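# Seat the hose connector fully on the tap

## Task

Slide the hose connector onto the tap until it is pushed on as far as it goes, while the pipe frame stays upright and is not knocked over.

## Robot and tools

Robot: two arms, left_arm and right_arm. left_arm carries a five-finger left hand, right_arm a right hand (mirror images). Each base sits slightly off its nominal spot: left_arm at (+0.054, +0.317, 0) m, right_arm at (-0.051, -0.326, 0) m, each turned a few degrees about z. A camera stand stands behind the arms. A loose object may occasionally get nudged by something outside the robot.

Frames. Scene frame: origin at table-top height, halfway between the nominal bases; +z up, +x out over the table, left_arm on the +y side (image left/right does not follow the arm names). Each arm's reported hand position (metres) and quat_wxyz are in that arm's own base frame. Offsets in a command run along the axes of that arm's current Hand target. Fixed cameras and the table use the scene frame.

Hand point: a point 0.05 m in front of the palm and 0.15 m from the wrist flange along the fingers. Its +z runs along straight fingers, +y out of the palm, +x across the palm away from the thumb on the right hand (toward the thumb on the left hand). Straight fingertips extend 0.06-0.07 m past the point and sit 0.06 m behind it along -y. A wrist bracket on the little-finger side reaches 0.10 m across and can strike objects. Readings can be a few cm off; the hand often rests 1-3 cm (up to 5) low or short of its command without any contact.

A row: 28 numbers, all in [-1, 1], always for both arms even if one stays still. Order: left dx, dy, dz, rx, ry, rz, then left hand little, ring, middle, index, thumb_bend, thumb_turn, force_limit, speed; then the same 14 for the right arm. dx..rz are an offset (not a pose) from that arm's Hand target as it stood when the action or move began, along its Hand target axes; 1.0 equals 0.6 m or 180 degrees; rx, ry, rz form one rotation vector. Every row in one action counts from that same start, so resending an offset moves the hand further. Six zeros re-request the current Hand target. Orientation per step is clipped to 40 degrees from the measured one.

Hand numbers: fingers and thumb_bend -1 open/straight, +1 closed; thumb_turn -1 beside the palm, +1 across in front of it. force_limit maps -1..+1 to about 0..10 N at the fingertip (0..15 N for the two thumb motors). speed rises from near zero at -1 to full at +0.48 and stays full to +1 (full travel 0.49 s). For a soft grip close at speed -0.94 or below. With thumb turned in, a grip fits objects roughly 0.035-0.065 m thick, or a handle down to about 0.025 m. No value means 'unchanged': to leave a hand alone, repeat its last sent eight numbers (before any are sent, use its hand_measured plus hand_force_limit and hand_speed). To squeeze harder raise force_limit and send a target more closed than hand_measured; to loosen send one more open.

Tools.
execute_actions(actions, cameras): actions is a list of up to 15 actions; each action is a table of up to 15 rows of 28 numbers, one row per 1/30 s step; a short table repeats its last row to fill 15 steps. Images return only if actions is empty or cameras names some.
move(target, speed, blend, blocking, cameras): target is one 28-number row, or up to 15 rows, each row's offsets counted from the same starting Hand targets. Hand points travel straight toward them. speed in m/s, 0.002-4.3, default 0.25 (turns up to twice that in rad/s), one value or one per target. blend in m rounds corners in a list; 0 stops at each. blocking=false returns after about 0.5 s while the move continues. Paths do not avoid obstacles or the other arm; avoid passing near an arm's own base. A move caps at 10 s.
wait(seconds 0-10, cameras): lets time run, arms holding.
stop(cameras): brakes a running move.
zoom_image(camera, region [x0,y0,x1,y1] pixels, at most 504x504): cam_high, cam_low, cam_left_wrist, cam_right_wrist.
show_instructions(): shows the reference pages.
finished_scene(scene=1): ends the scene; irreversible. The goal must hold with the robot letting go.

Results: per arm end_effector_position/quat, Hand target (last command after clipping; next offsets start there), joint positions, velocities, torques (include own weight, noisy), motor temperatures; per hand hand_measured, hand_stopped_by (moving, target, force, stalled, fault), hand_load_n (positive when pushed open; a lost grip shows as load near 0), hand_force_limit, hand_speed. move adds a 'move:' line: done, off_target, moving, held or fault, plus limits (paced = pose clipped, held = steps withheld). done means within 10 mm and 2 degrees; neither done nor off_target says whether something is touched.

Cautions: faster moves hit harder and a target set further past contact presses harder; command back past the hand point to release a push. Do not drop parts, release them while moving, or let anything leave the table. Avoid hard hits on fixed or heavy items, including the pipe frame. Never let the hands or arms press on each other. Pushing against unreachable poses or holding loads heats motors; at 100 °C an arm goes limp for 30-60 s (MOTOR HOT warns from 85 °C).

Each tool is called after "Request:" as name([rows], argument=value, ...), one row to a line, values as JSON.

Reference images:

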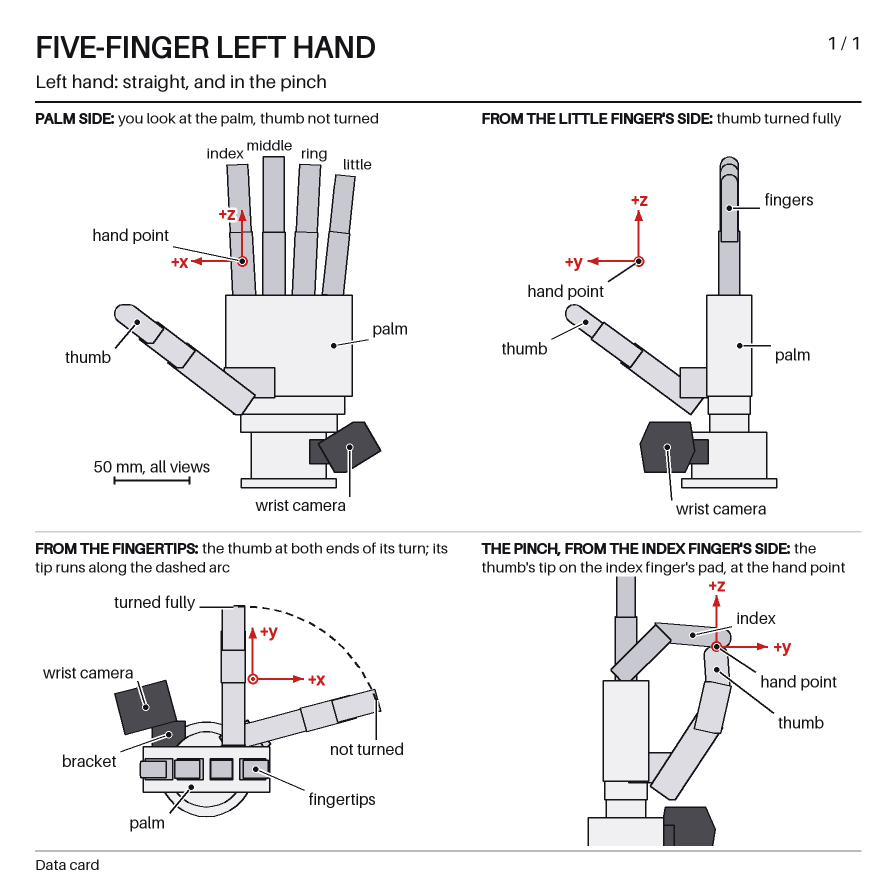

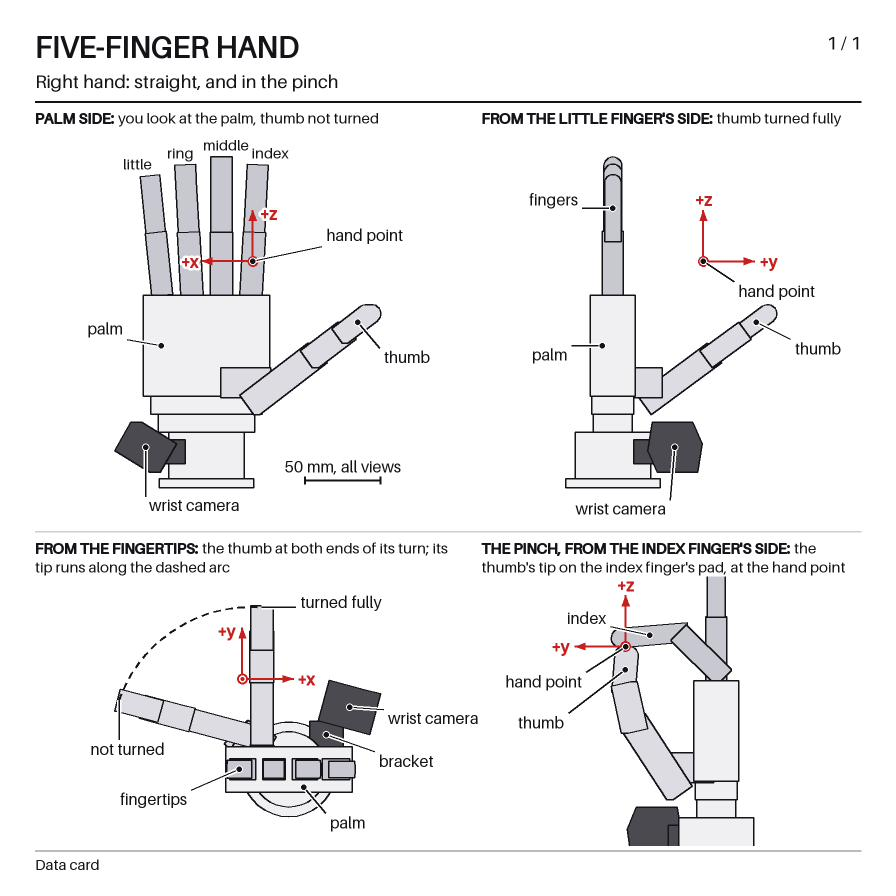

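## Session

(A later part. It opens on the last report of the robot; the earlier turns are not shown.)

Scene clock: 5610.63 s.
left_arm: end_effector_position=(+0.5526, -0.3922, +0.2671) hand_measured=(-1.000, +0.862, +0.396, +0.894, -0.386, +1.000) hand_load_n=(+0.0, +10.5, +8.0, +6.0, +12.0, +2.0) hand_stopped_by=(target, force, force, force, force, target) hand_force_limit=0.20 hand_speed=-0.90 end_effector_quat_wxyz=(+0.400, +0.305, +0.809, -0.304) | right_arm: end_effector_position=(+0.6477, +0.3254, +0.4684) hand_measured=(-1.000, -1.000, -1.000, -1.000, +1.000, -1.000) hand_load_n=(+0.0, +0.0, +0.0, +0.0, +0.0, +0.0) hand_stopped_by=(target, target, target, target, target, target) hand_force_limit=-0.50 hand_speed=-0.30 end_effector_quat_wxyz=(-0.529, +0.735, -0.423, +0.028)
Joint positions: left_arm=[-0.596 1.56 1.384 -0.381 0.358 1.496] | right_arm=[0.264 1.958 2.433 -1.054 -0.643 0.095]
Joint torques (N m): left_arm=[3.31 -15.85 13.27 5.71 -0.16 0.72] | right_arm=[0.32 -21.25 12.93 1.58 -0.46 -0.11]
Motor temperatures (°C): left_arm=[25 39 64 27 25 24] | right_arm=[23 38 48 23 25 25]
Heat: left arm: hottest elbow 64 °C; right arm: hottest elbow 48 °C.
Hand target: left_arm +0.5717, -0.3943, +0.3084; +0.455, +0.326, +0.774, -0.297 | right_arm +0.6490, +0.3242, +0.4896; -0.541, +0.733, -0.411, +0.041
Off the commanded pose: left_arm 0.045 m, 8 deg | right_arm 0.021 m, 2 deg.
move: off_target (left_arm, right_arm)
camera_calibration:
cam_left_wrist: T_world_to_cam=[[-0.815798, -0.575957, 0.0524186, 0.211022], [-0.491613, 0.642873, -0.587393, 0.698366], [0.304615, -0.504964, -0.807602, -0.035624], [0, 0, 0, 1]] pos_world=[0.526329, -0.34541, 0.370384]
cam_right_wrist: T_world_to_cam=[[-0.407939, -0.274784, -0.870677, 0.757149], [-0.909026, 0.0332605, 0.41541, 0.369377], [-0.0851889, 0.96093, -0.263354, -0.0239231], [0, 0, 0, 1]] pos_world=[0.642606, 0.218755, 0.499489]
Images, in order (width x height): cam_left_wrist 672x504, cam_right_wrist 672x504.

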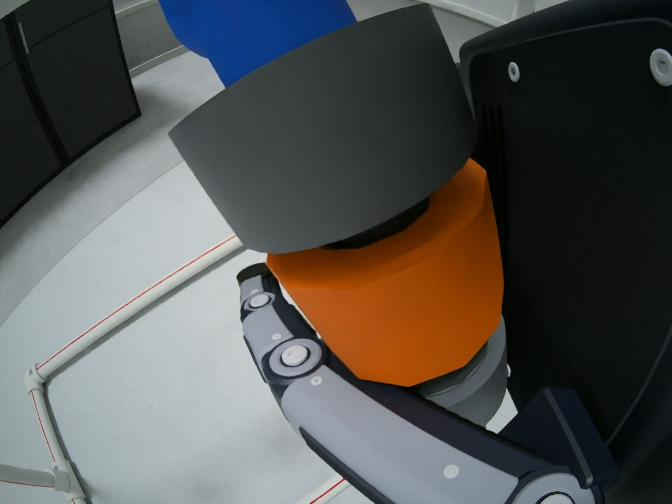

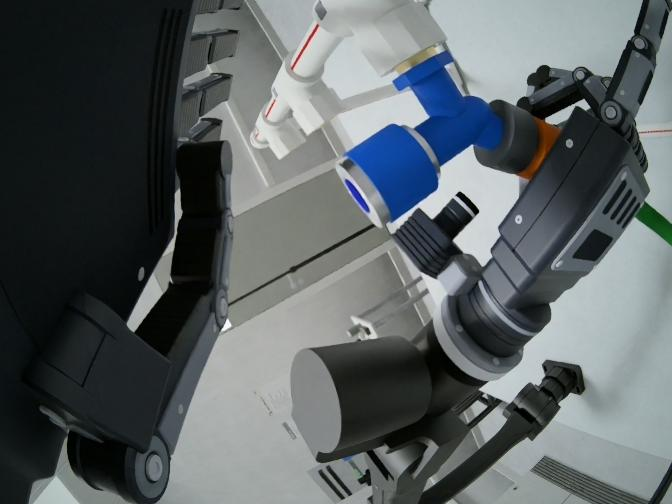

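Request:
move([
  [0,0,0,0,0,0,-1,0.95,0.52,0.98,-0.2,1,0.2,-0.9,0.0,0.155,0.0,0,0,0,-1,-1,-1,-1,1,-1,-0.5,-0.3],
  [-0.0762,0.009,-0.0195,0,0,0,-1,0.95,0.52,0.98,-0.2,1,0.2,-0.9,0.0,0.165,0.0,0,0,0,-1,-1,-1,-1,1,-1,-0.5,-0.3],
], speed=[0.08, 0.05], cameras=["cam_left_wrist", "cam_high", "cam_right_wrist"])

Scene clock: 5732.23 s.
left_arm: end_effector_position=(+0.5469, -0.3894, +0.2657) hand_measured=(-1.000, +0.862, +0.396, +0.894, -0.386, +1.000) hand_load_n=(+0.0, +4.5, +8.0, +6.5, +12.0, +3.5) hand_stopped_by=(target, force, force, force, force, target) hand_force_limit=0.20 hand_speed=-0.90 end_effector_quat_wxyz=(+0.382, +0.309, +0.817, -0.301) | right_arm: end_effector_position=(+0.6012, +0.3115, +0.4227) hand_measured=(-1.000, -1.000, -1.000, -1.000, +1.000, -1.000) hand_load_n=(+0.0, +0.0, +0.0, +0.5, +0.5, +0.0) hand_stopped_by=(target, target, target, target, target, target) hand_force_limit=-0.50 hand_speed=-0.30 end_effector_quat_wxyz=(-0.551, +0.728, -0.404, +0.057)
Joint positions: left_arm=[-0.595 1.56 1.403 -0.444 0.366 1.505] | right_arm=[0.264 1.681 1.875 -0.694 -0.635 0.09]
Joint torques (N m): left_arm=[4.66 -15.97 21.83 3.32 0.07 0.72] | right_arm=[1.14 -18.43 6.78 1.52 -0.35 -0.01]
Motor temperatures (°C): left_arm=[25 40 62 27 25 24] | right_arm=[23 39 50 23 25 25]
Heat: left arm: hottest elbow 62 °C; right arm: hottest elbow 50 °C.
Hand target: left_arm +0.5869, -0.3930, +0.3533; +0.455, +0.326, +0.774, -0.297 | right_arm +0.5939, +0.3164, +0.4077; -0.541, +0.733, -0.411, +0.041
Off the commanded pose: left_arm 0.096 m, 10 deg | right_arm 0.017 m, 2 deg.
move: off_target (left_arm, right_arm)
camera_calibration:
cam_left_wrist: T_world_to_cam=[[-0.819818, -0.56896, 0.0646674, 0.209783], [-0.503182, 0.661886, -0.555621, 0.698213], [0.273324, -0.488048, -0.828917, -0.00425091], [0, 0, 0, 1]] pos_world=[0.524474, -0.344854, 0.370852]
cam_right_wrist: T_world_to_cam=[[-0.337477, -0.25996, -0.904727, 0.661952], [-0.93949, 0.0328862, 0.340995, 0.396407], [-0.0588918, 0.965059, -0.255328, -0.0469684], [0, 0, 0, 1]] pos_world=[0.593048, 0.204372, 0.451721]
Images, in order (width x height): cam_high 504x504, cam_left_wrist 672x504, cam_right_wrist 672x504.

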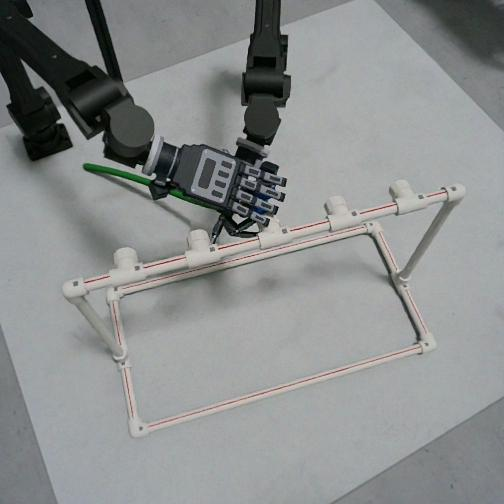

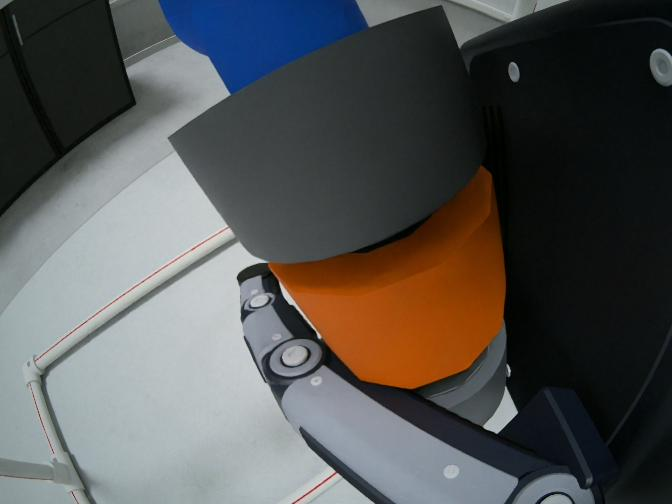

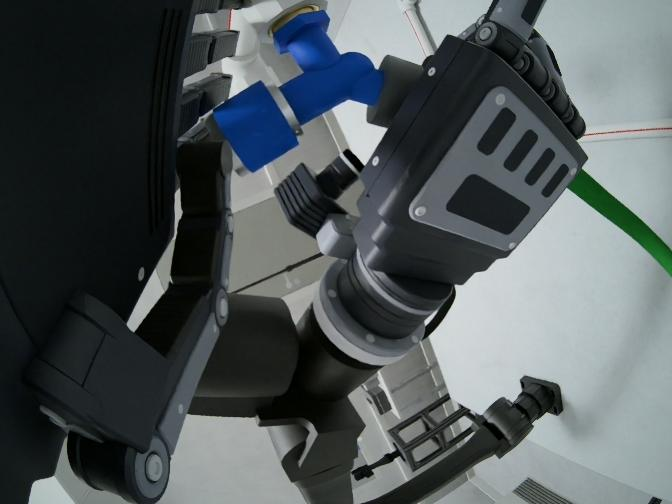

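Request:
move([
  [-0.02,0.008,0.003,0.0006,-0.021,0.007,-1,0.95,0.52,0.98,-0.2,1,0.2,-0.9,0.0,0.01,0.0,0,0,0,-1,-1,-1,-1,1,-1,-0.5,-0.3],
  [-0.0,0.001,-0.009,-0.0006,0.021,-0.007,-1,0.95,0.52,0.98,-0.2,1,0.2,-0.9,0.0,0.01,0.0,0,0,0,-1,-1,-1,-1,1,-1,-0.5,-0.3],
  [-0.01,-0.004,0.0,0.0098,-0.006,-0.019,-1,0.95,0.52,0.98,-0.2,1,0.2,-0.9,0.0,0.01,0.0,0,0,0,-1,-1,-1,-1,1,-1,-0.5,-0.3],
  [-0.01,0.0124,-0.005,-0.0098,0.006,0.019,-1,0.95,0.52,0.98,-0.2,1,0.2,-0.9,0.0,0.01,0.0,0,0,0,-1,-1,-1,-1,1,-1,-0.5,-0.3],
  [0.065,-0.009,0.0195,0,0,0,-1,0.95,0.52,0.98,-0.2,1,0.2,-0.9,0.0,-0.01,0.0,0,0,0,-1,-1,-1,-1,1,-1,-0.5,-0.3],
], speed=0.05, cameras=["cam_left_wrist", "cam_high"])

Request:
zoom_image(camera="cam_left_wrist", region=[220, 140, 500, 420])

Scene clock: 5755.50 s.
left_arm: end_effector_position=(+0.5525, -0.3942, +0.2674) hand_measured=(-1.000, +0.862, +0.396, +0.894, -0.386, +1.000) hand_load_n=(+0.0, +7.0, +8.5, +5.5, +12.0, +2.5) hand_stopped_by=(target, force, force, force, force, target) hand_force_limit=0.20 hand_speed=-0.90 end_effector_quat_wxyz=(+0.392, +0.307, +0.813, -0.303) | right_arm: end_effector_position=(+0.6012, +0.3080, +0.4223) hand_measured=(-1.000, -1.000, -1.000, -1.000, +1.000, -1.000) hand_load_n=(+0.0, -0.5, +0.5, +0.0, +0.0, +0.0) hand_stopped_by=(target, target, target, target, target, target) hand_force_limit=-0.50 hand_speed=-0.30 end_effector_quat_wxyz=(-0.553, +0.725, -0.407, +0.064)
Joint positions: left_arm=[-0.598 1.569 1.406 -0.412 0.359 1.499] | right_arm=[0.261 1.667 1.853 -0.675 -0.623 0.096]
Joint torques (N m): left_arm=[3.43 -16.5 13.19 6.26 -0.23 0.7] | right_arm=[1.32 -16.15 10.7 0.31 -0.79 -0.05]
Motor temperatures (°C): left_arm=[25 40 70 26 25 24] | right_arm=[23 40 49 23 25 25]
Heat: left arm: hottest elbow 70 °C; right arm: hottest elbow 49 °C.
Hand target: left_arm +0.5741, -0.3960, +0.3141; +0.455, +0.326, +0.774, -0.297 | right_arm +0.5971, +0.3171, +0.4127; -0.541, +0.733, -0.411, +0.041
Off the commanded pose: left_arm 0.052 m, 9 deg | right_arm 0.014 m, 3 deg.
move: off_target (left_arm, right_arm)
camera_calibration:
cam_left_wrist: T_world_to_cam=[[-0.817711, -0.572787, 0.0571279, 0.210907], [-0.496448, 0.651517, -0.573641, 0.702256], [0.291354, -0.497434, -0.817112, -0.0235255], [0, 0, 0, 1]] pos_world=[0.527948, -0.34843, 0.371571]
Images, in order (width x height): cam_high 504x504, cam_left_wrist 672x504.

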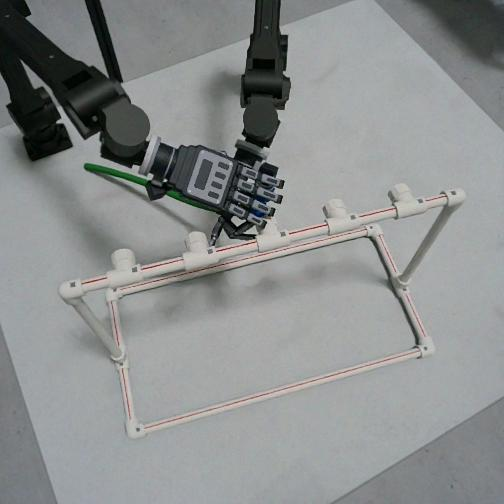

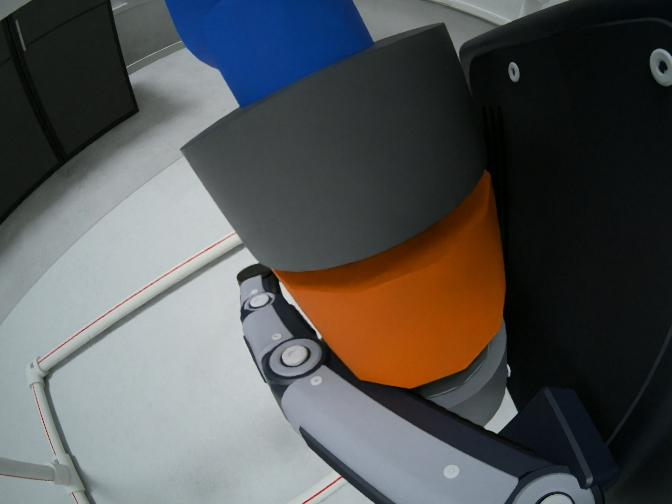

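Scaled by 1.800 from the camera's 672x504 image, which has a finer 960x720 frame.

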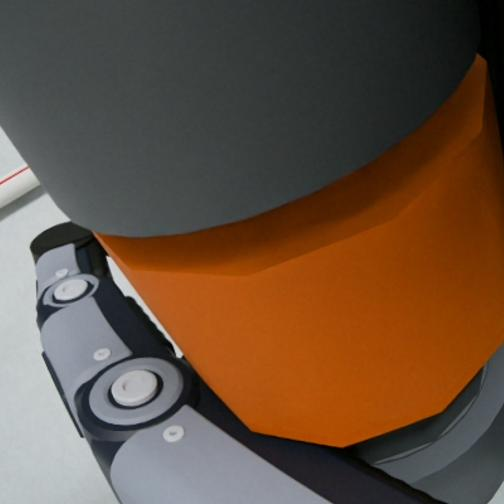

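Request:
move([
  [-0.068,0.008,-0.0174,0,0,0,-1,0.95,0.52,0.98,-0.2,1,0.2,-0.9,0.0,0.0167,0.0,0,0,0,-1,-1,-1,-1,1,-1,-0.5,-0.3],
  [-0.08,0.015,-0.0084,0.0006,-0.021,0.007,-1,0.95,0.52,0.98,-0.2,1,0.2,-0.9,0.0,0.0167,0.0,0,0,0,-1,-1,-1,-1,1,-1,-0.5,-0.3],
  [-0.068,0.008,-0.0204,-0.0006,0.021,-0.007,-1,0.95,0.52,0.98,-0.2,1,0.2,-0.9,0.0,0.0167,0.0,0,0,0,-1,-1,-1,-1,1,-1,-0.5,-0.3],
  [-0.078,0.003,-0.0104,0.0098,-0.006,-0.019,-1,0.95,0.52,0.98,-0.2,1,0.2,-0.9,0.0,0.0167,0.0,0,0,0,-1,-1,-1,-1,1,-1,-0.5,-0.3],
  [-0.078,0.0194,-0.0154,-0.0098,0.006,0.019,-1,0.95,0.52,0.98,-0.2,1,0.2,-0.9,0.0,0.0167,0.0,0,0,0,-1,-1,-1,-1,1,-1,-0.5,-0.3],
  [0,0,0,0,0,0,-1,0.95,0.52,0.98,-0.2,1,0.2,-0.9,0.0,0.0,0.0,0,0,0,-1,-1,-1,-1,1,-1,-0.5,-0.3],
], speed=0.05, cameras=["cam_left_wrist", "cam_high"])

Request:
zoom_image(camera="cam_left_wrist", region=[220, 140, 500, 420])

Scene clock: 5781.60 s.
left_arm: end_effector_position=(+0.5549, -0.3935, +0.2708) hand_measured=(-1.000, +0.862, +0.396, +0.894, -0.386, +1.000) hand_load_n=(+0.0, +9.0, +8.0, +4.5, +12.5, +2.0) hand_stopped_by=(target, force, force, force, force, target) hand_force_limit=0.20 hand_speed=-0.90 end_effector_quat_wxyz=(+0.396, +0.306, +0.812, -0.301) | right_arm: end_effector_position=(+0.6014, +0.3080, +0.4224) hand_measured=(-1.000, -1.000, -1.000, -1.000, +1.000, -1.000) hand_load_n=(+0.0, +0.0, +0.5, +0.5, +0.0, +0.0) hand_stopped_by=(target, target, target, target, target, target) hand_force_limit=-0.50 hand_speed=-0.30 end_effector_quat_wxyz=(-0.553, +0.724, -0.407, +0.064)
Joint positions: left_arm=[-0.597 1.569 1.41 -0.41 0.354 1.499] | right_arm=[0.261 1.667 1.853 -0.673 -0.623 0.096]
Joint torques (N m): left_arm=[3.31 -16.32 12.94 6.23 -0.02 0.7] | right_arm=[1.26 -16.26 10.67 0.29 -0.8 -0.06]
Motor temperatures (°C): left_arm=[25 39 69 27 25 24] | right_arm=[23 40 49 23 25 25]
Heat: left arm: hottest elbow 69 °C; right arm: hottest elbow 49 °C.
Hand target: left_arm +0.5743, -0.3959, +0.3143; +0.455, +0.326, +0.774, -0.297 | right_arm +0.5972, +0.3169, +0.4126; -0.541, +0.733, -0.411, +0.041
Off the commanded pose: left_arm 0.047 m, 8 deg | right_arm 0.014 m, 3 deg.
move: off_target (left_arm, right_arm)
camera_calibration:
cam_left_wrist: T_world_to_cam=[[-0.815149, -0.576916, 0.0519639, 0.211471], [-0.49543, 0.647899, -0.578599, 0.704262], [0.300135, -0.497389, -0.813955, -0.0268038], [0, 0, 0, 1]] pos_world=[0.529338, -0.347622, 0.374679]
Images, in order (width x height): cam_high 504x504, cam_left_wrist 672x504.

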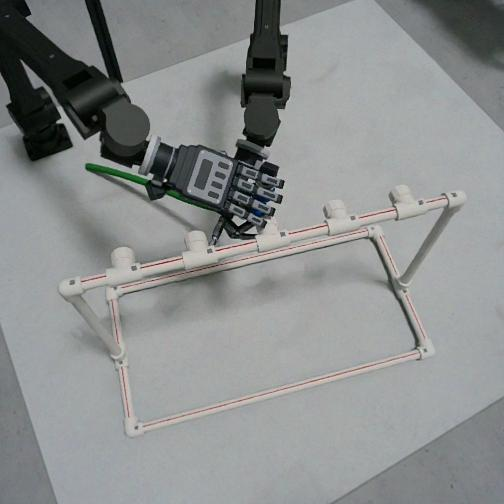

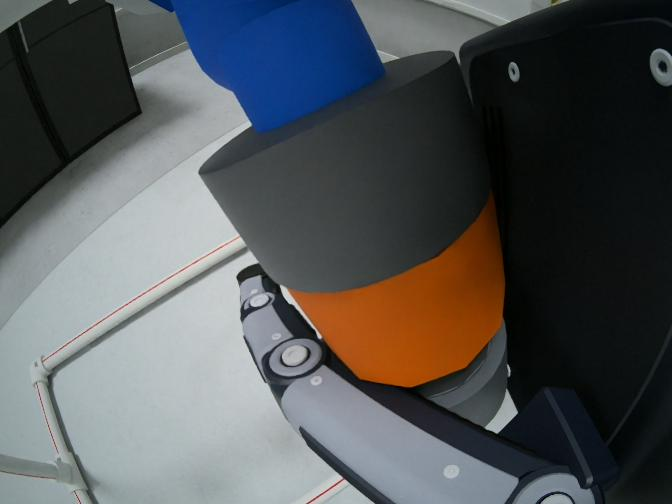

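Scaled by 1.800 from the camera's 672x504 image, which has a finer 960x720 frame.

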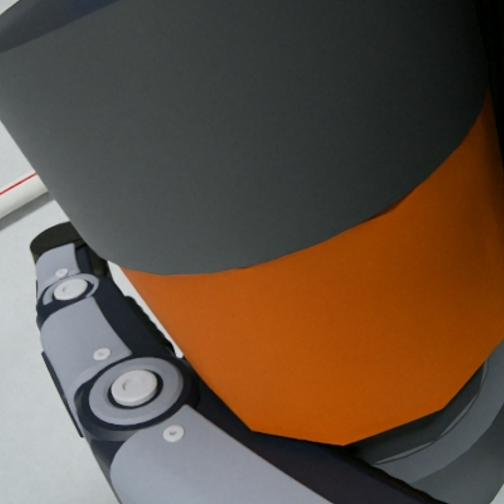

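Request:
move([
  [-0.068,0.008,-0.0174,0,0,0,-1,0.95,0.52,0.98,-0.2,1,0.2,-0.9,0.0,0.0167,0.0,0,0,0,-1,-1,-1,-1,1,-1,-0.5,-0.3],
  [-0.08,0.015,-0.0084,0.0006,-0.021,0.007,-1,0.95,0.52,0.98,-0.2,1,0.2,-0.9,0.0,0.0167,0.0,0,0,0,-1,-1,-1,-1,1,-1,-0.5,-0.3],
  [-0.068,0.008,-0.0204,-0.0006,0.021,-0.007,-1,0.95,0.52,0.98,-0.2,1,0.2,-0.9,0.0,0.0167,0.0,0,0,0,-1,-1,-1,-1,1,-1,-0.5,-0.3],
  [-0.078,0.003,-0.0104,0.0098,-0.006,-0.019,-1,0.95,0.52,0.98,-0.2,1,0.2,-0.9,0.0,0.0167,0.0,0,0,0,-1,-1,-1,-1,1,-1,-0.5,-0.3],
  [-0.078,0.0194,-0.0154,-0.0098,0.006,0.019,-1,0.95,0.52,0.98,-0.2,1,0.2,-0.9,0.0,0.0167,0.0,0,0,0,-1,-1,-1,-1,1,-1,-0.5,-0.3],
  [0.01,0,0.003,0,0,0,-1,0.95,0.52,0.98,-0.2,1,0.2,-0.9,0.0,0.0,0.0,0,0,0,-1,-1,-1,-1,1,-1,-0.5,-0.3],
], speed=0.05, cameras=["cam_left_wrist", "cam_high"])

Request:
zoom_image(camera="cam_left_wrist", region=[220, 140, 500, 420])

Scene clock: 5804.80 s.
left_arm: end_effector_position=(+0.5554, -0.3945, +0.2709) hand_measured=(-1.000, +0.862, +0.396, +0.896, -0.386, +1.000) hand_load_n=(-0.5, +10.5, +8.0, +3.5, +12.5, +1.5) hand_stopped_by=(target, force, force, force, force, target) hand_force_limit=0.20 hand_speed=-0.90 end_effector_quat_wxyz=(+0.402, +0.306, +0.808, -0.303) | right_arm: end_effector_position=(+0.6016, +0.3078, +0.4226) hand_measured=(-1.000, -1.000, -1.000, -1.000, +1.000, -1.000) hand_load_n=(+0.0, +0.0, +0.5, +0.5, +0.0, +0.0) hand_stopped_by=(target, target, target, target, target, target) hand_force_limit=-0.50 hand_speed=-0.30 end_effector_quat_wxyz=(-0.553, +0.724, -0.407, +0.065)
Joint positions: left_arm=[-0.598 1.566 1.4 -0.388 0.354 1.498] | right_arm=[0.261 1.666 1.853 -0.673 -0.621 0.096]
Joint torques (N m): left_arm=[3.25 -16.03 12.56 5.91 -0.05 0.7] | right_arm=[1.38 -16.15 10.69 0.27 -0.85 -0.05]
Motor temperatures (°C): left_arm=[25 39 69 27 25 24] | right_arm=[23 40 49 23 25 25]
Heat: left arm: hottest elbow 69 °C; right arm: hottest elbow 49 °C.
Hand target: left_arm +0.5729, -0.3959, +0.3081; +0.455, +0.326, +0.774, -0.297 | right_arm +0.5972, +0.3170, +0.4127; -0.541, +0.733, -0.411, +0.041
Off the commanded pose: left_arm 0.041 m, 8 deg | right_arm 0.014 m, 3 deg.
move: off_target (left_arm, right_arm)
camera_calibration:
cam_left_wrist: T_world_to_cam=[[-0.815775, -0.576362, 0.0481428, 0.212844], [-0.489173, 0.64316, -0.589114, 0.702716], [0.30858, -0.504135, -0.806614, -0.0367508], [0, 0, 0, 1]] pos_world=[0.528723, -0.34781, 0.374089]
Images, in order (width x height): cam_high 504x504, cam_left_wrist 672x504.

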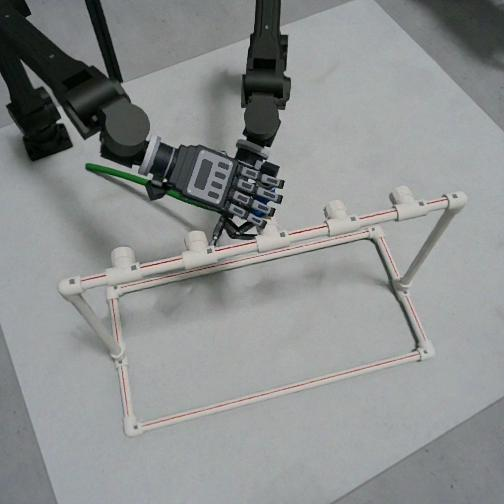

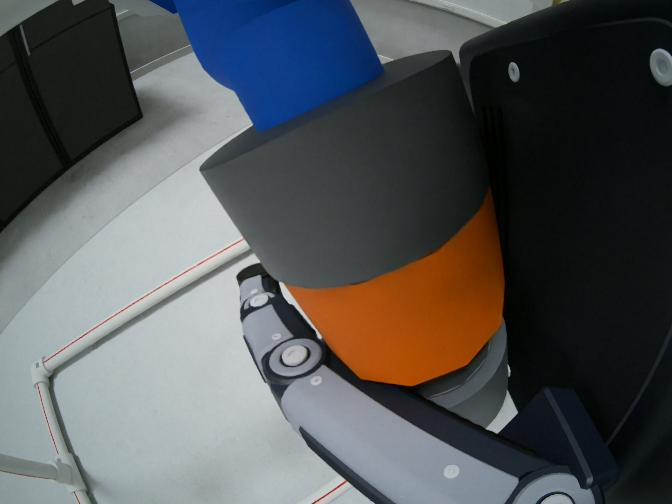

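Scaled by 1.800 from the camera's 672x504 image, which has a finer 960x720 frame.

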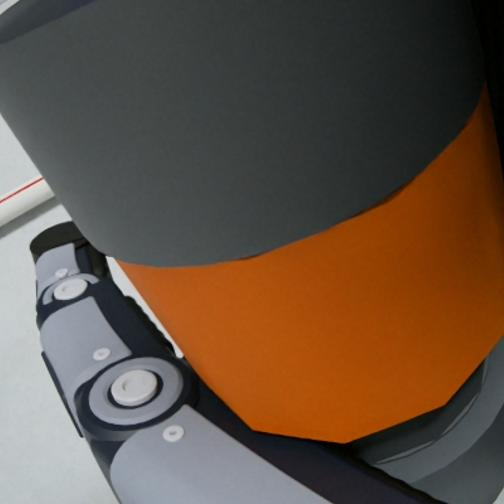

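Request:
move(target=[0,0,0,0,0,0,-1,0.95,0.52,0.98,-0.2,1,0.2,-0.9,0.0,-0.15,0.0,0,0,0,-1,-1,-1,-1,1,-1,-0.5,-0.3], speed=0.08, cameras=["cam_right_wrist", "cam_left_wrist"])

Request:
zoom_image(camera="cam_right_wrist", region=[470, 90, 580, 200])

Request:
zoom_image(camera="cam_left_wrist", region=[220, 140, 500, 420])

Scene clock: 5817.27 s.
left_arm: end_effector_position=(+0.5561, -0.3950, +0.2718) hand_measured=(-1.000, +0.862, +0.396, +0.896, -0.386, +1.000) hand_load_n=(+0.0, +12.0, +8.0, +4.0, +12.5, +1.5) hand_stopped_by=(target, force, force, force, force, target) hand_force_limit=0.20 hand_speed=-0.90 end_effector_quat_wxyz=(+0.404, +0.306, +0.807, -0.304) | right_arm: end_effector_position=(+0.6471, +0.3225, +0.4654) hand_measured=(-1.000, -1.000, -1.000, -1.000, +1.000, -1.000) hand_load_n=(+0.0, +0.0, +0.0, +0.0, +0.0, +0.0) hand_stopped_by=(target, target, target, target, target, target) hand_force_limit=-0.50 hand_speed=-0.30 end_effector_quat_wxyz=(-0.529, +0.734, -0.425, +0.029)
Joint positions: left_arm=[-0.598 1.566 1.398 -0.38 0.354 1.497] | right_arm=[0.26 1.944 2.401 -1.037 -0.643 0.096]
Joint torques (N m): left_arm=[3.31 -15.97 12.63 5.64 -0.06 0.71] | right_arm=[0.62 -20.78 13 1.55 -0.45 -0.12]
Motor temperatures (°C): left_arm=[25 38 68 27 25 24] | right_arm=[23 40 49 23 26 25]
Heat: left arm: hottest elbow 68 °C; right arm: hottest elbow 49 °C.
Hand target: left_arm +0.5728, -0.3959, +0.3082; +0.455, +0.326, +0.774, -0.297 | right_arm +0.6474, +0.3241, +0.4870; -0.541, +0.733, -0.411, +0.041
Off the commanded pose: left_arm 0.040 m, 7 deg | right_arm 0.022 m, 3 deg.
move: off_target (left_arm, right_arm)
camera_calibration:
cam_left_wrist: T_world_to_cam=[[-0.815711, -0.576571, 0.0467016, 0.213353], [-0.486616, 0.640306, -0.594317, 0.702831], [0.312763, -0.507517, -0.802873, -0.0411608], [0, 0, 0, 1]] pos_world=[0.528916, -0.347904, 0.374694]
cam_right_wrist: T_world_to_cam=[[-0.41056, -0.272796, -0.870071, 0.754217], [-0.908221, 0.0374844, 0.416809, 0.367612], [-0.0810895, 0.961342, -0.263148, -0.0247399], [0, 0, 0, 1]] pos_world=[0.641518, 0.215751, 0.496488]
Images, in order (width x height): cam_left_wrist 672x504, cam_right_wrist 672x504.

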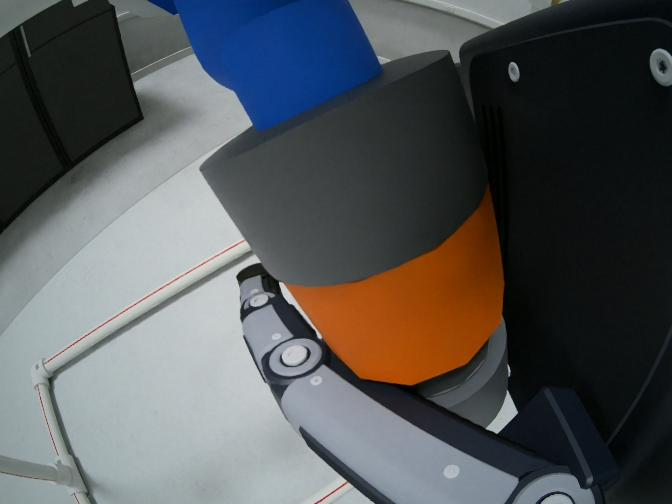

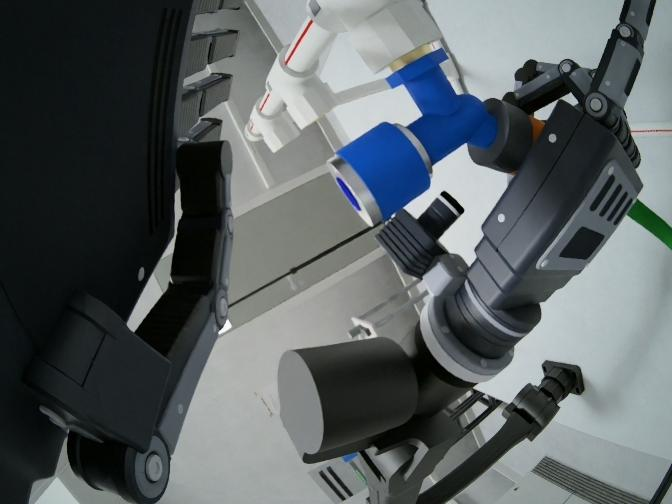

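Scaled by 4.582 from the camera's 672x504 image, which has a finer 960x720 frame.

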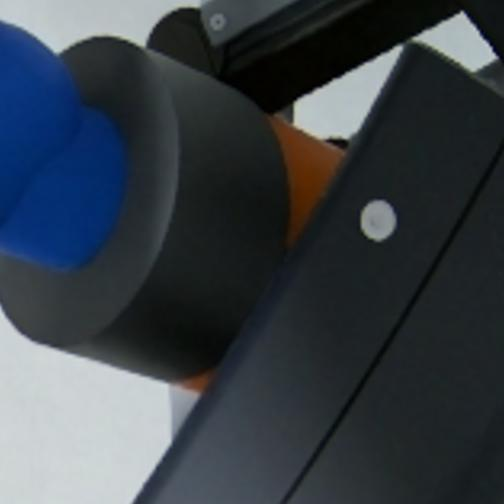

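Scaled by 1.800 from the camera's 672x504 image, which has a finer 960x720 frame.

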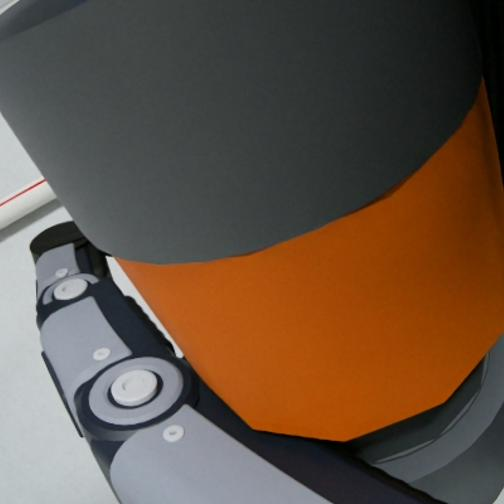

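Request:
move(target=[0.006,0,0.002,0,0,0,-1,0.7,0.25,0.75,-0.5,1,0.2,-0.85,0.0,0.0,0.0,0,0,0,-1,-1,-1,-1,1,-1,-0.5,-0.3], speed=0.05, cameras=["cam_left_wrist", "cam_right_wrist"])

Scene clock: 5860.47 s.
left_arm: end_effector_position=(+0.5620, -0.3971, +0.2784) hand_measured=(-1.000, +0.700, +0.250, +0.750, -0.500, +1.000) hand_load_n=(+0.0, +2.5, +0.0, +0.0, +1.0, +1.0) hand_stopped_by=(target, target, target, target, target, target) hand_force_limit=0.20 hand_speed=-0.85 end_effector_quat_wxyz=(+0.422, +0.315, +0.796, -0.300) | right_arm: end_effector_position=(+0.6471, +0.3225, +0.4654) hand_measured=(-1.000, -1.000, -1.000, -1.000, +1.000, -1.000) hand_load_n=(+0.0, +0.0, +0.0, +0.0, +0.0, +0.0) hand_stopped_by=(target, target, target, target, target, target) hand_force_limit=-0.50 hand_speed=-0.30 end_effector_quat_wxyz=(-0.529, +0.734, -0.425, +0.029)
Joint positions: left_arm=[-0.598 1.566 1.395 -0.346 0.35 1.521] | right_arm=[0.26 1.944 2.401 -1.037 -0.643 0.096]
Joint torques (N m): left_arm=[3.31 -15.74 12.19 4.71 0.18 0.48] | right_arm=[0.67 -20.95 13.07 1.52 -0.46 -0.12]
Motor temperatures (°C): left_arm=[25 38 65 27 25 24] | right_arm=[23 40 54 23 25 25]
Heat: left arm: hottest elbow 65 °C; right arm: hottest elbow 54 °C.
Hand target: left_arm +0.5721, -0.3959, +0.3045; +0.455, +0.326, +0.774, -0.297 | right_arm +0.6474, +0.3241, +0.4870; -0.541, +0.733, -0.411, +0.041
Off the commanded pose: left_arm 0.028 m, 5 deg | right_arm 0.022 m, 3 deg.
move: off_target (left_arm, right_arm)
camera_calibration:
cam_left_wrist: T_world_to_cam=[[-0.821529, -0.570023, 0.0128222, 0.231965], [-0.454793, 0.641563, -0.617705, 0.700067], [0.34388, -0.513294, -0.786305, -0.0631101], [0, 0, 0, 1]] pos_world=[0.530654, -0.349306, 0.379837]
cam_right_wrist: T_world_to_cam=[[-0.41056, -0.272796, -0.870071, 0.754217], [-0.908221, 0.0374844, 0.416809, 0.367612], [-0.0810895, 0.961342, -0.263148, -0.0247399], [0, 0, 0, 1]] pos_world=[0.641518, 0.215751, 0.496488]
Images, in order (width x height): cam_left_wrist 672x504, cam_right_wrist 672x504.

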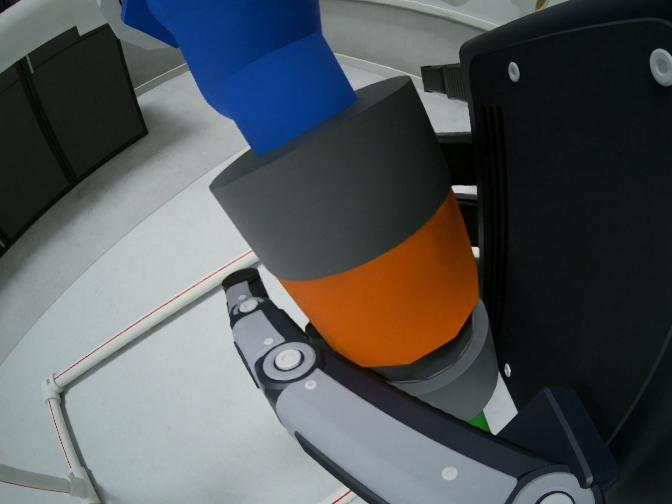

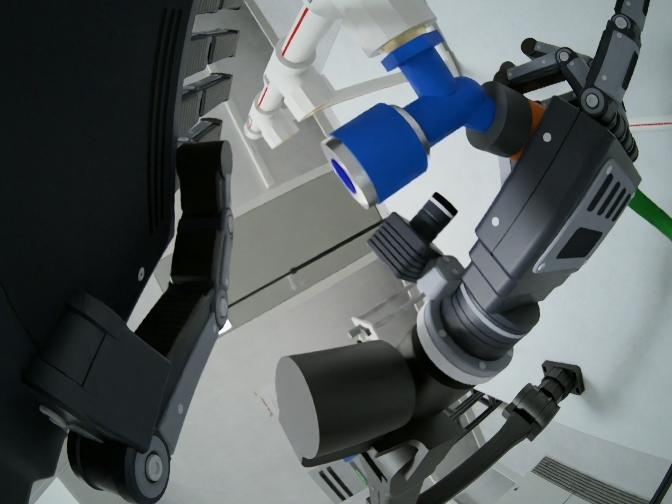

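Request:
zoom_image(camera="cam_left_wrist", region=[200, 120, 500, 420])

Scaled by 1.680 from the camera's 672x504 image, which has a finer 960x720 frame.

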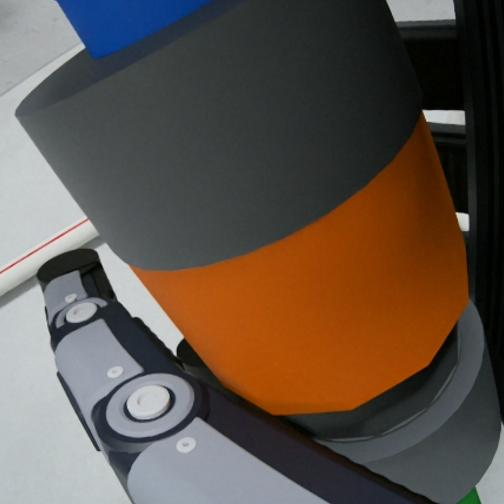

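Request:
move(target=[0,0,0,0,0,0,-1,-1,-1,-1,-1,1,0.2,-0.5,0.0,0.0,0.0,0,0,0,-1,-1,-1,-1,1,-1,-0.5,-0.3], speed=0.05, cameras=["cam_left_wrist", "cam_right_wrist", "cam_high", "cam_low"])

Scene clock: 5879.80 s.
left_arm: end_effector_position=(+0.5658, -0.3988, +0.2893) hand_measured=(-1.000, -1.000, -1.000, -1.000, -1.000, +1.000) hand_load_n=(+0.0, +0.0, +0.0, +0.0, +0.0, +0.5) hand_stopped_by=(target, target, target, target, target, target) hand_force_limit=0.20 hand_speed=-0.50 end_effector_quat_wxyz=(+0.438, +0.324, +0.784, -0.298) | right_arm: end_effector_position=(+0.6471, +0.3225, +0.4654) hand_measured=(-1.000, -1.000, -1.000, -1.000, +1.000, -1.000) hand_load_n=(+0.0, +0.0, +0.0, +0.0, +0.0, +0.0) hand_stopped_by=(target, target, target, target, target, target) hand_force_limit=-0.50 hand_speed=-0.30 end_effector_quat_wxyz=(-0.529, +0.734, -0.425, +0.029)
Joint positions: left_arm=[-0.598 1.56 1.395 -0.321 0.35 1.544] | right_arm=[0.26 1.944 2.401 -1.037 -0.643 0.096]
Joint torques (N m): left_arm=[3.31 -14.97 12.29 3.64 0.25 0.24] | right_arm=[0.62 -20.95 13.09 1.54 -0.44 -0.12]
Motor temperatures (°C): left_arm=[25 38 62 27 25 24] | right_arm=[23 41 55 23 25 25]
Heat: left arm: hottest elbow 62 °C; right arm: hottest elbow 55 °C.
Hand target: left_arm +0.5721, -0.3959, +0.3043; +0.455, +0.326, +0.774, -0.297 | right_arm +0.6474, +0.3241, +0.4870; -0.541, +0.733, -0.411, +0.041
Off the commanded pose: left_arm 0.017 m, 2 deg | right_arm 0.022 m, 3 deg.
move: off_target (left_arm, right_arm)
camera_calibration:
cam_left_wrist: T_world_to_cam=[[-0.827239, -0.561525, -0.0191128, 0.249824], [-0.420926, 0.641923, -0.640903, 0.697313], [0.372152, -0.522134, -0.767384, -0.0817167], [0, 0, 0, 1]] pos_world=[0.530592, -0.350006, 0.388976]
cam_right_wrist: T_world_to_cam=[[-0.41056, -0.272796, -0.870071, 0.754217], [-0.908221, 0.0374844, 0.416809, 0.367612], [-0.0810895, 0.961342, -0.263148, -0.0247399], [0, 0, 0, 1]] pos_world=[0.641518, 0.215751, 0.496488]

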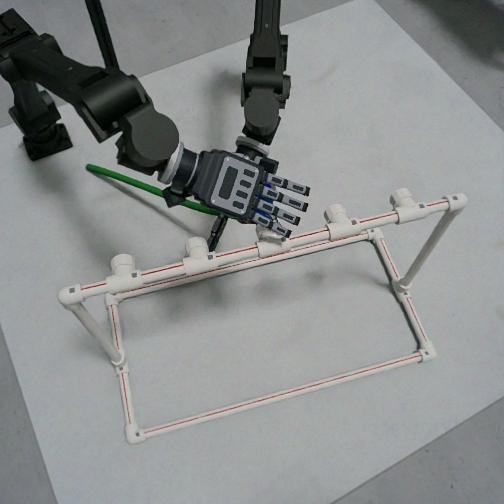

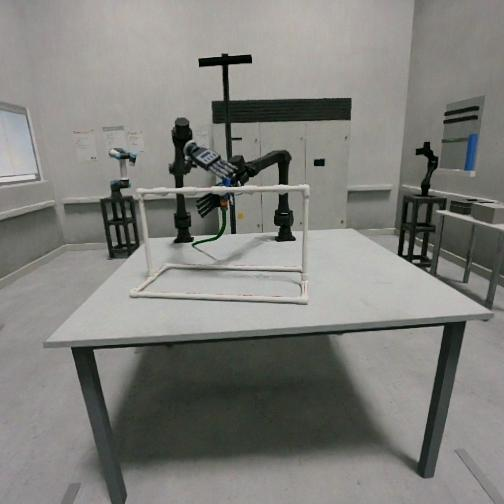

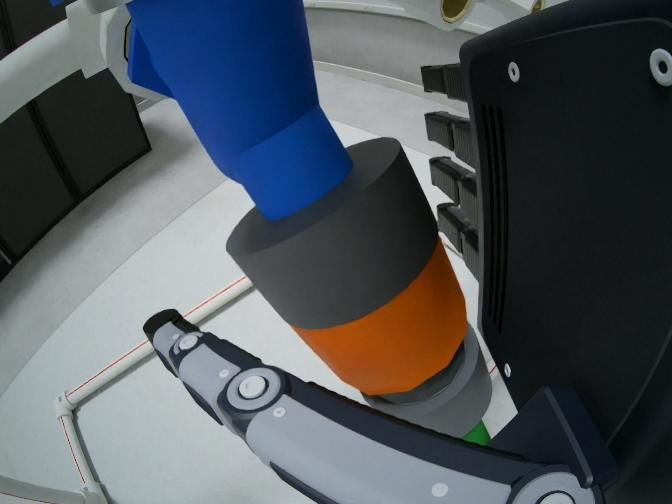

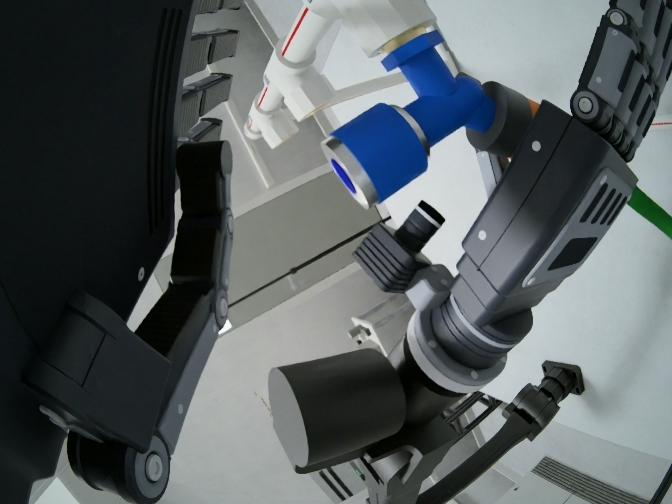

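Request:
move([
  [0,0,0,0,0,0,-1,-1,-1,-1,-1,1,0.2,-0.5,0.0,-0.05,-0.2,0,0,0,-1,-1,-1,-1,1,-1,-0.5,-0.3],
  [0,0,-0.17,0,0,0,-1,-1,-1,-1,-1,1,0.2,-0.5,0.0,-0.05,-0.2,0,0,0,-1,-1,-1,-1,1,-1,-0.5,-0.3],
], speed=[0.12, 0.06], cameras=["all"])

Scene clock: 5910.57 s.
left_arm: end_effector_position=(+0.5227, -0.3259, +0.3546) hand_measured=(-1.000, -1.000, -1.000, -1.000, -1.000, +1.000) hand_load_n=(+0.0, +0.0, +0.0, +0.0, +0.0, +0.5) hand_stopped_by=(target, target, target, target, target, target) hand_force_limit=0.20 hand_speed=-0.50 end_effector_quat_wxyz=(+0.461, +0.323, +0.769, -0.302) | right_arm: end_effector_position=(+0.6048, +0.2407, +0.5453) hand_measured=(-1.000, -1.000, -1.000, -1.000, +1.000, -1.000) hand_load_n=(+0.0, +0.0, +0.0, +0.0, +0.0, +0.0) hand_stopped_by=(target, target, target, target, target, target) hand_force_limit=-0.50 hand_speed=-0.30 end_effector_quat_wxyz=(-0.532, +0.733, -0.423, +0.025)
Joint positions: left_arm=[-0.517 1.33 1.294 -0.408 0.421 1.581] | right_arm=[0.138 1.942 2.655 -1.348 -0.754 0.009]
Joint torques (N m): left_arm=[3.31 -11.28 10.17 2.3 0.29 0.23] | right_arm=[-0.03 -19.49 11.34 1.51 -0.51 -0.18]
Motor temperatures (°C): left_arm=[25 39 60 26 25 24] | right_arm=[23 41 55 23 25 25]
Heat: left arm: hottest elbow 60 °C; right arm: hottest elbow 55 °C.
Hand target: left_arm +0.5200, -0.3190, +0.3462; +0.455, +0.326, +0.774, -0.297 | right_arm +0.6035, +0.2353, +0.5613; -0.541, +0.733, -0.411, +0.041
Off the commanded pose: left_arm 0.011 m, 1 deg | right_arm 0.017 m, 2 deg.
move: off_target (left_arm, right_arm)
camera_calibration:
cam_left_wrist: T_world_to_cam=[[-0.82524, -0.56338, -0.0397828, 0.262014], [-0.391446, 0.621321, -0.678772, 0.665513], [0.407124, -0.544576, -0.733271, -0.0151965], [0, 0, 0, 1]] pos_world=[0.482924, -0.274159, 0.451012]
cam_right_wrist: T_world_to_cam=[[-0.409242, -0.267628, -0.872293, 0.783209], [-0.908222, 0.0278164, 0.417564, 0.300849], [-0.0874879, 0.963121, -0.254449, 0.0701558], [0, 0, 0, 1]] pos_world=[0.599897, 0.133672, 0.575415]

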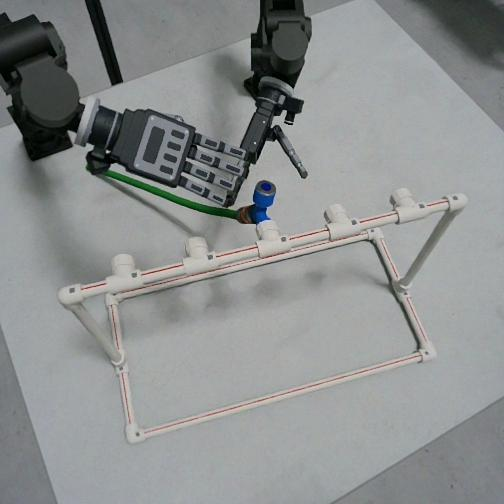

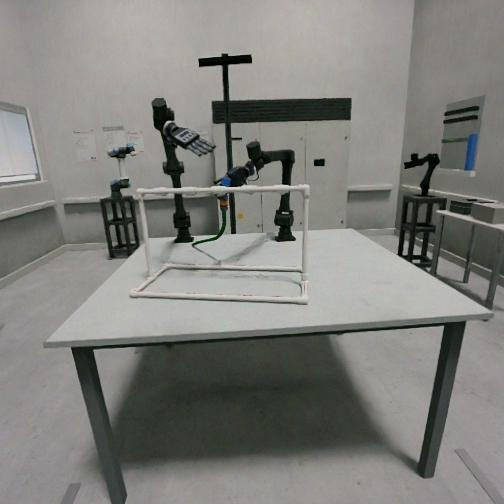

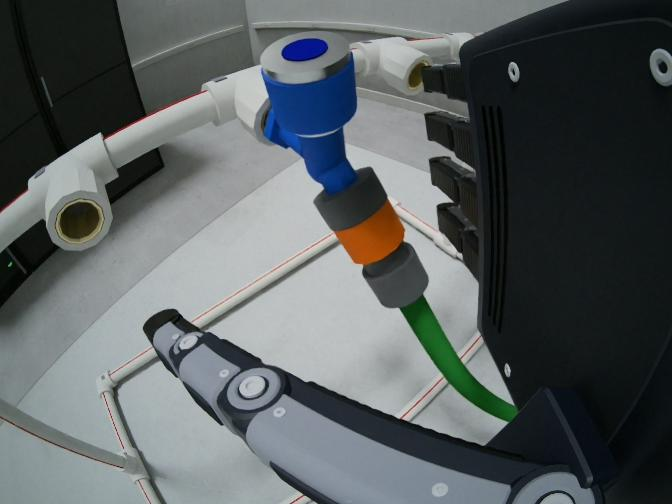

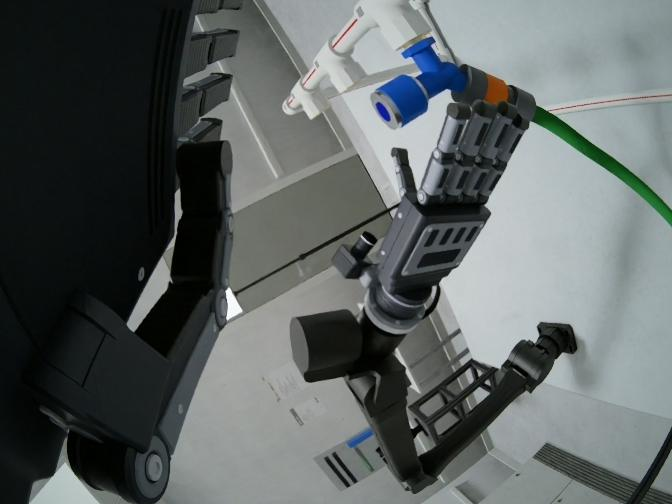

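Request:
zoom_image(camera="cam_left_wrist", region=[280, 140, 460, 320])

Request:
zoom_image(camera="cam_right_wrist", region=[420, 40, 560, 140])

Scaled by 2.800 from the camera's 672x504 image, which has a finer 960x720 frame.

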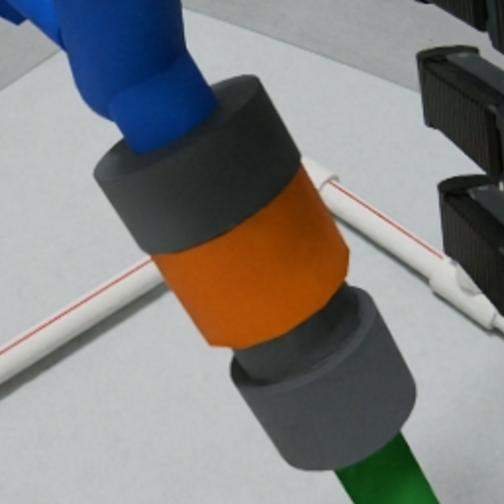

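Scaled by 3.600 from the camera's 672x504 image, which has a finer 960x720 frame.

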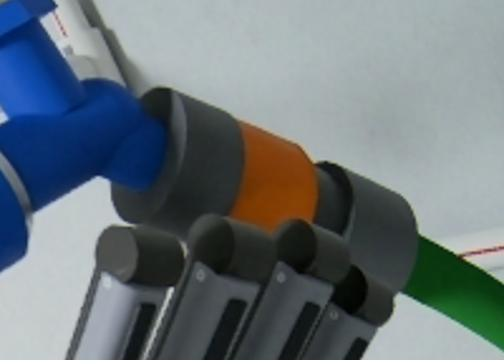

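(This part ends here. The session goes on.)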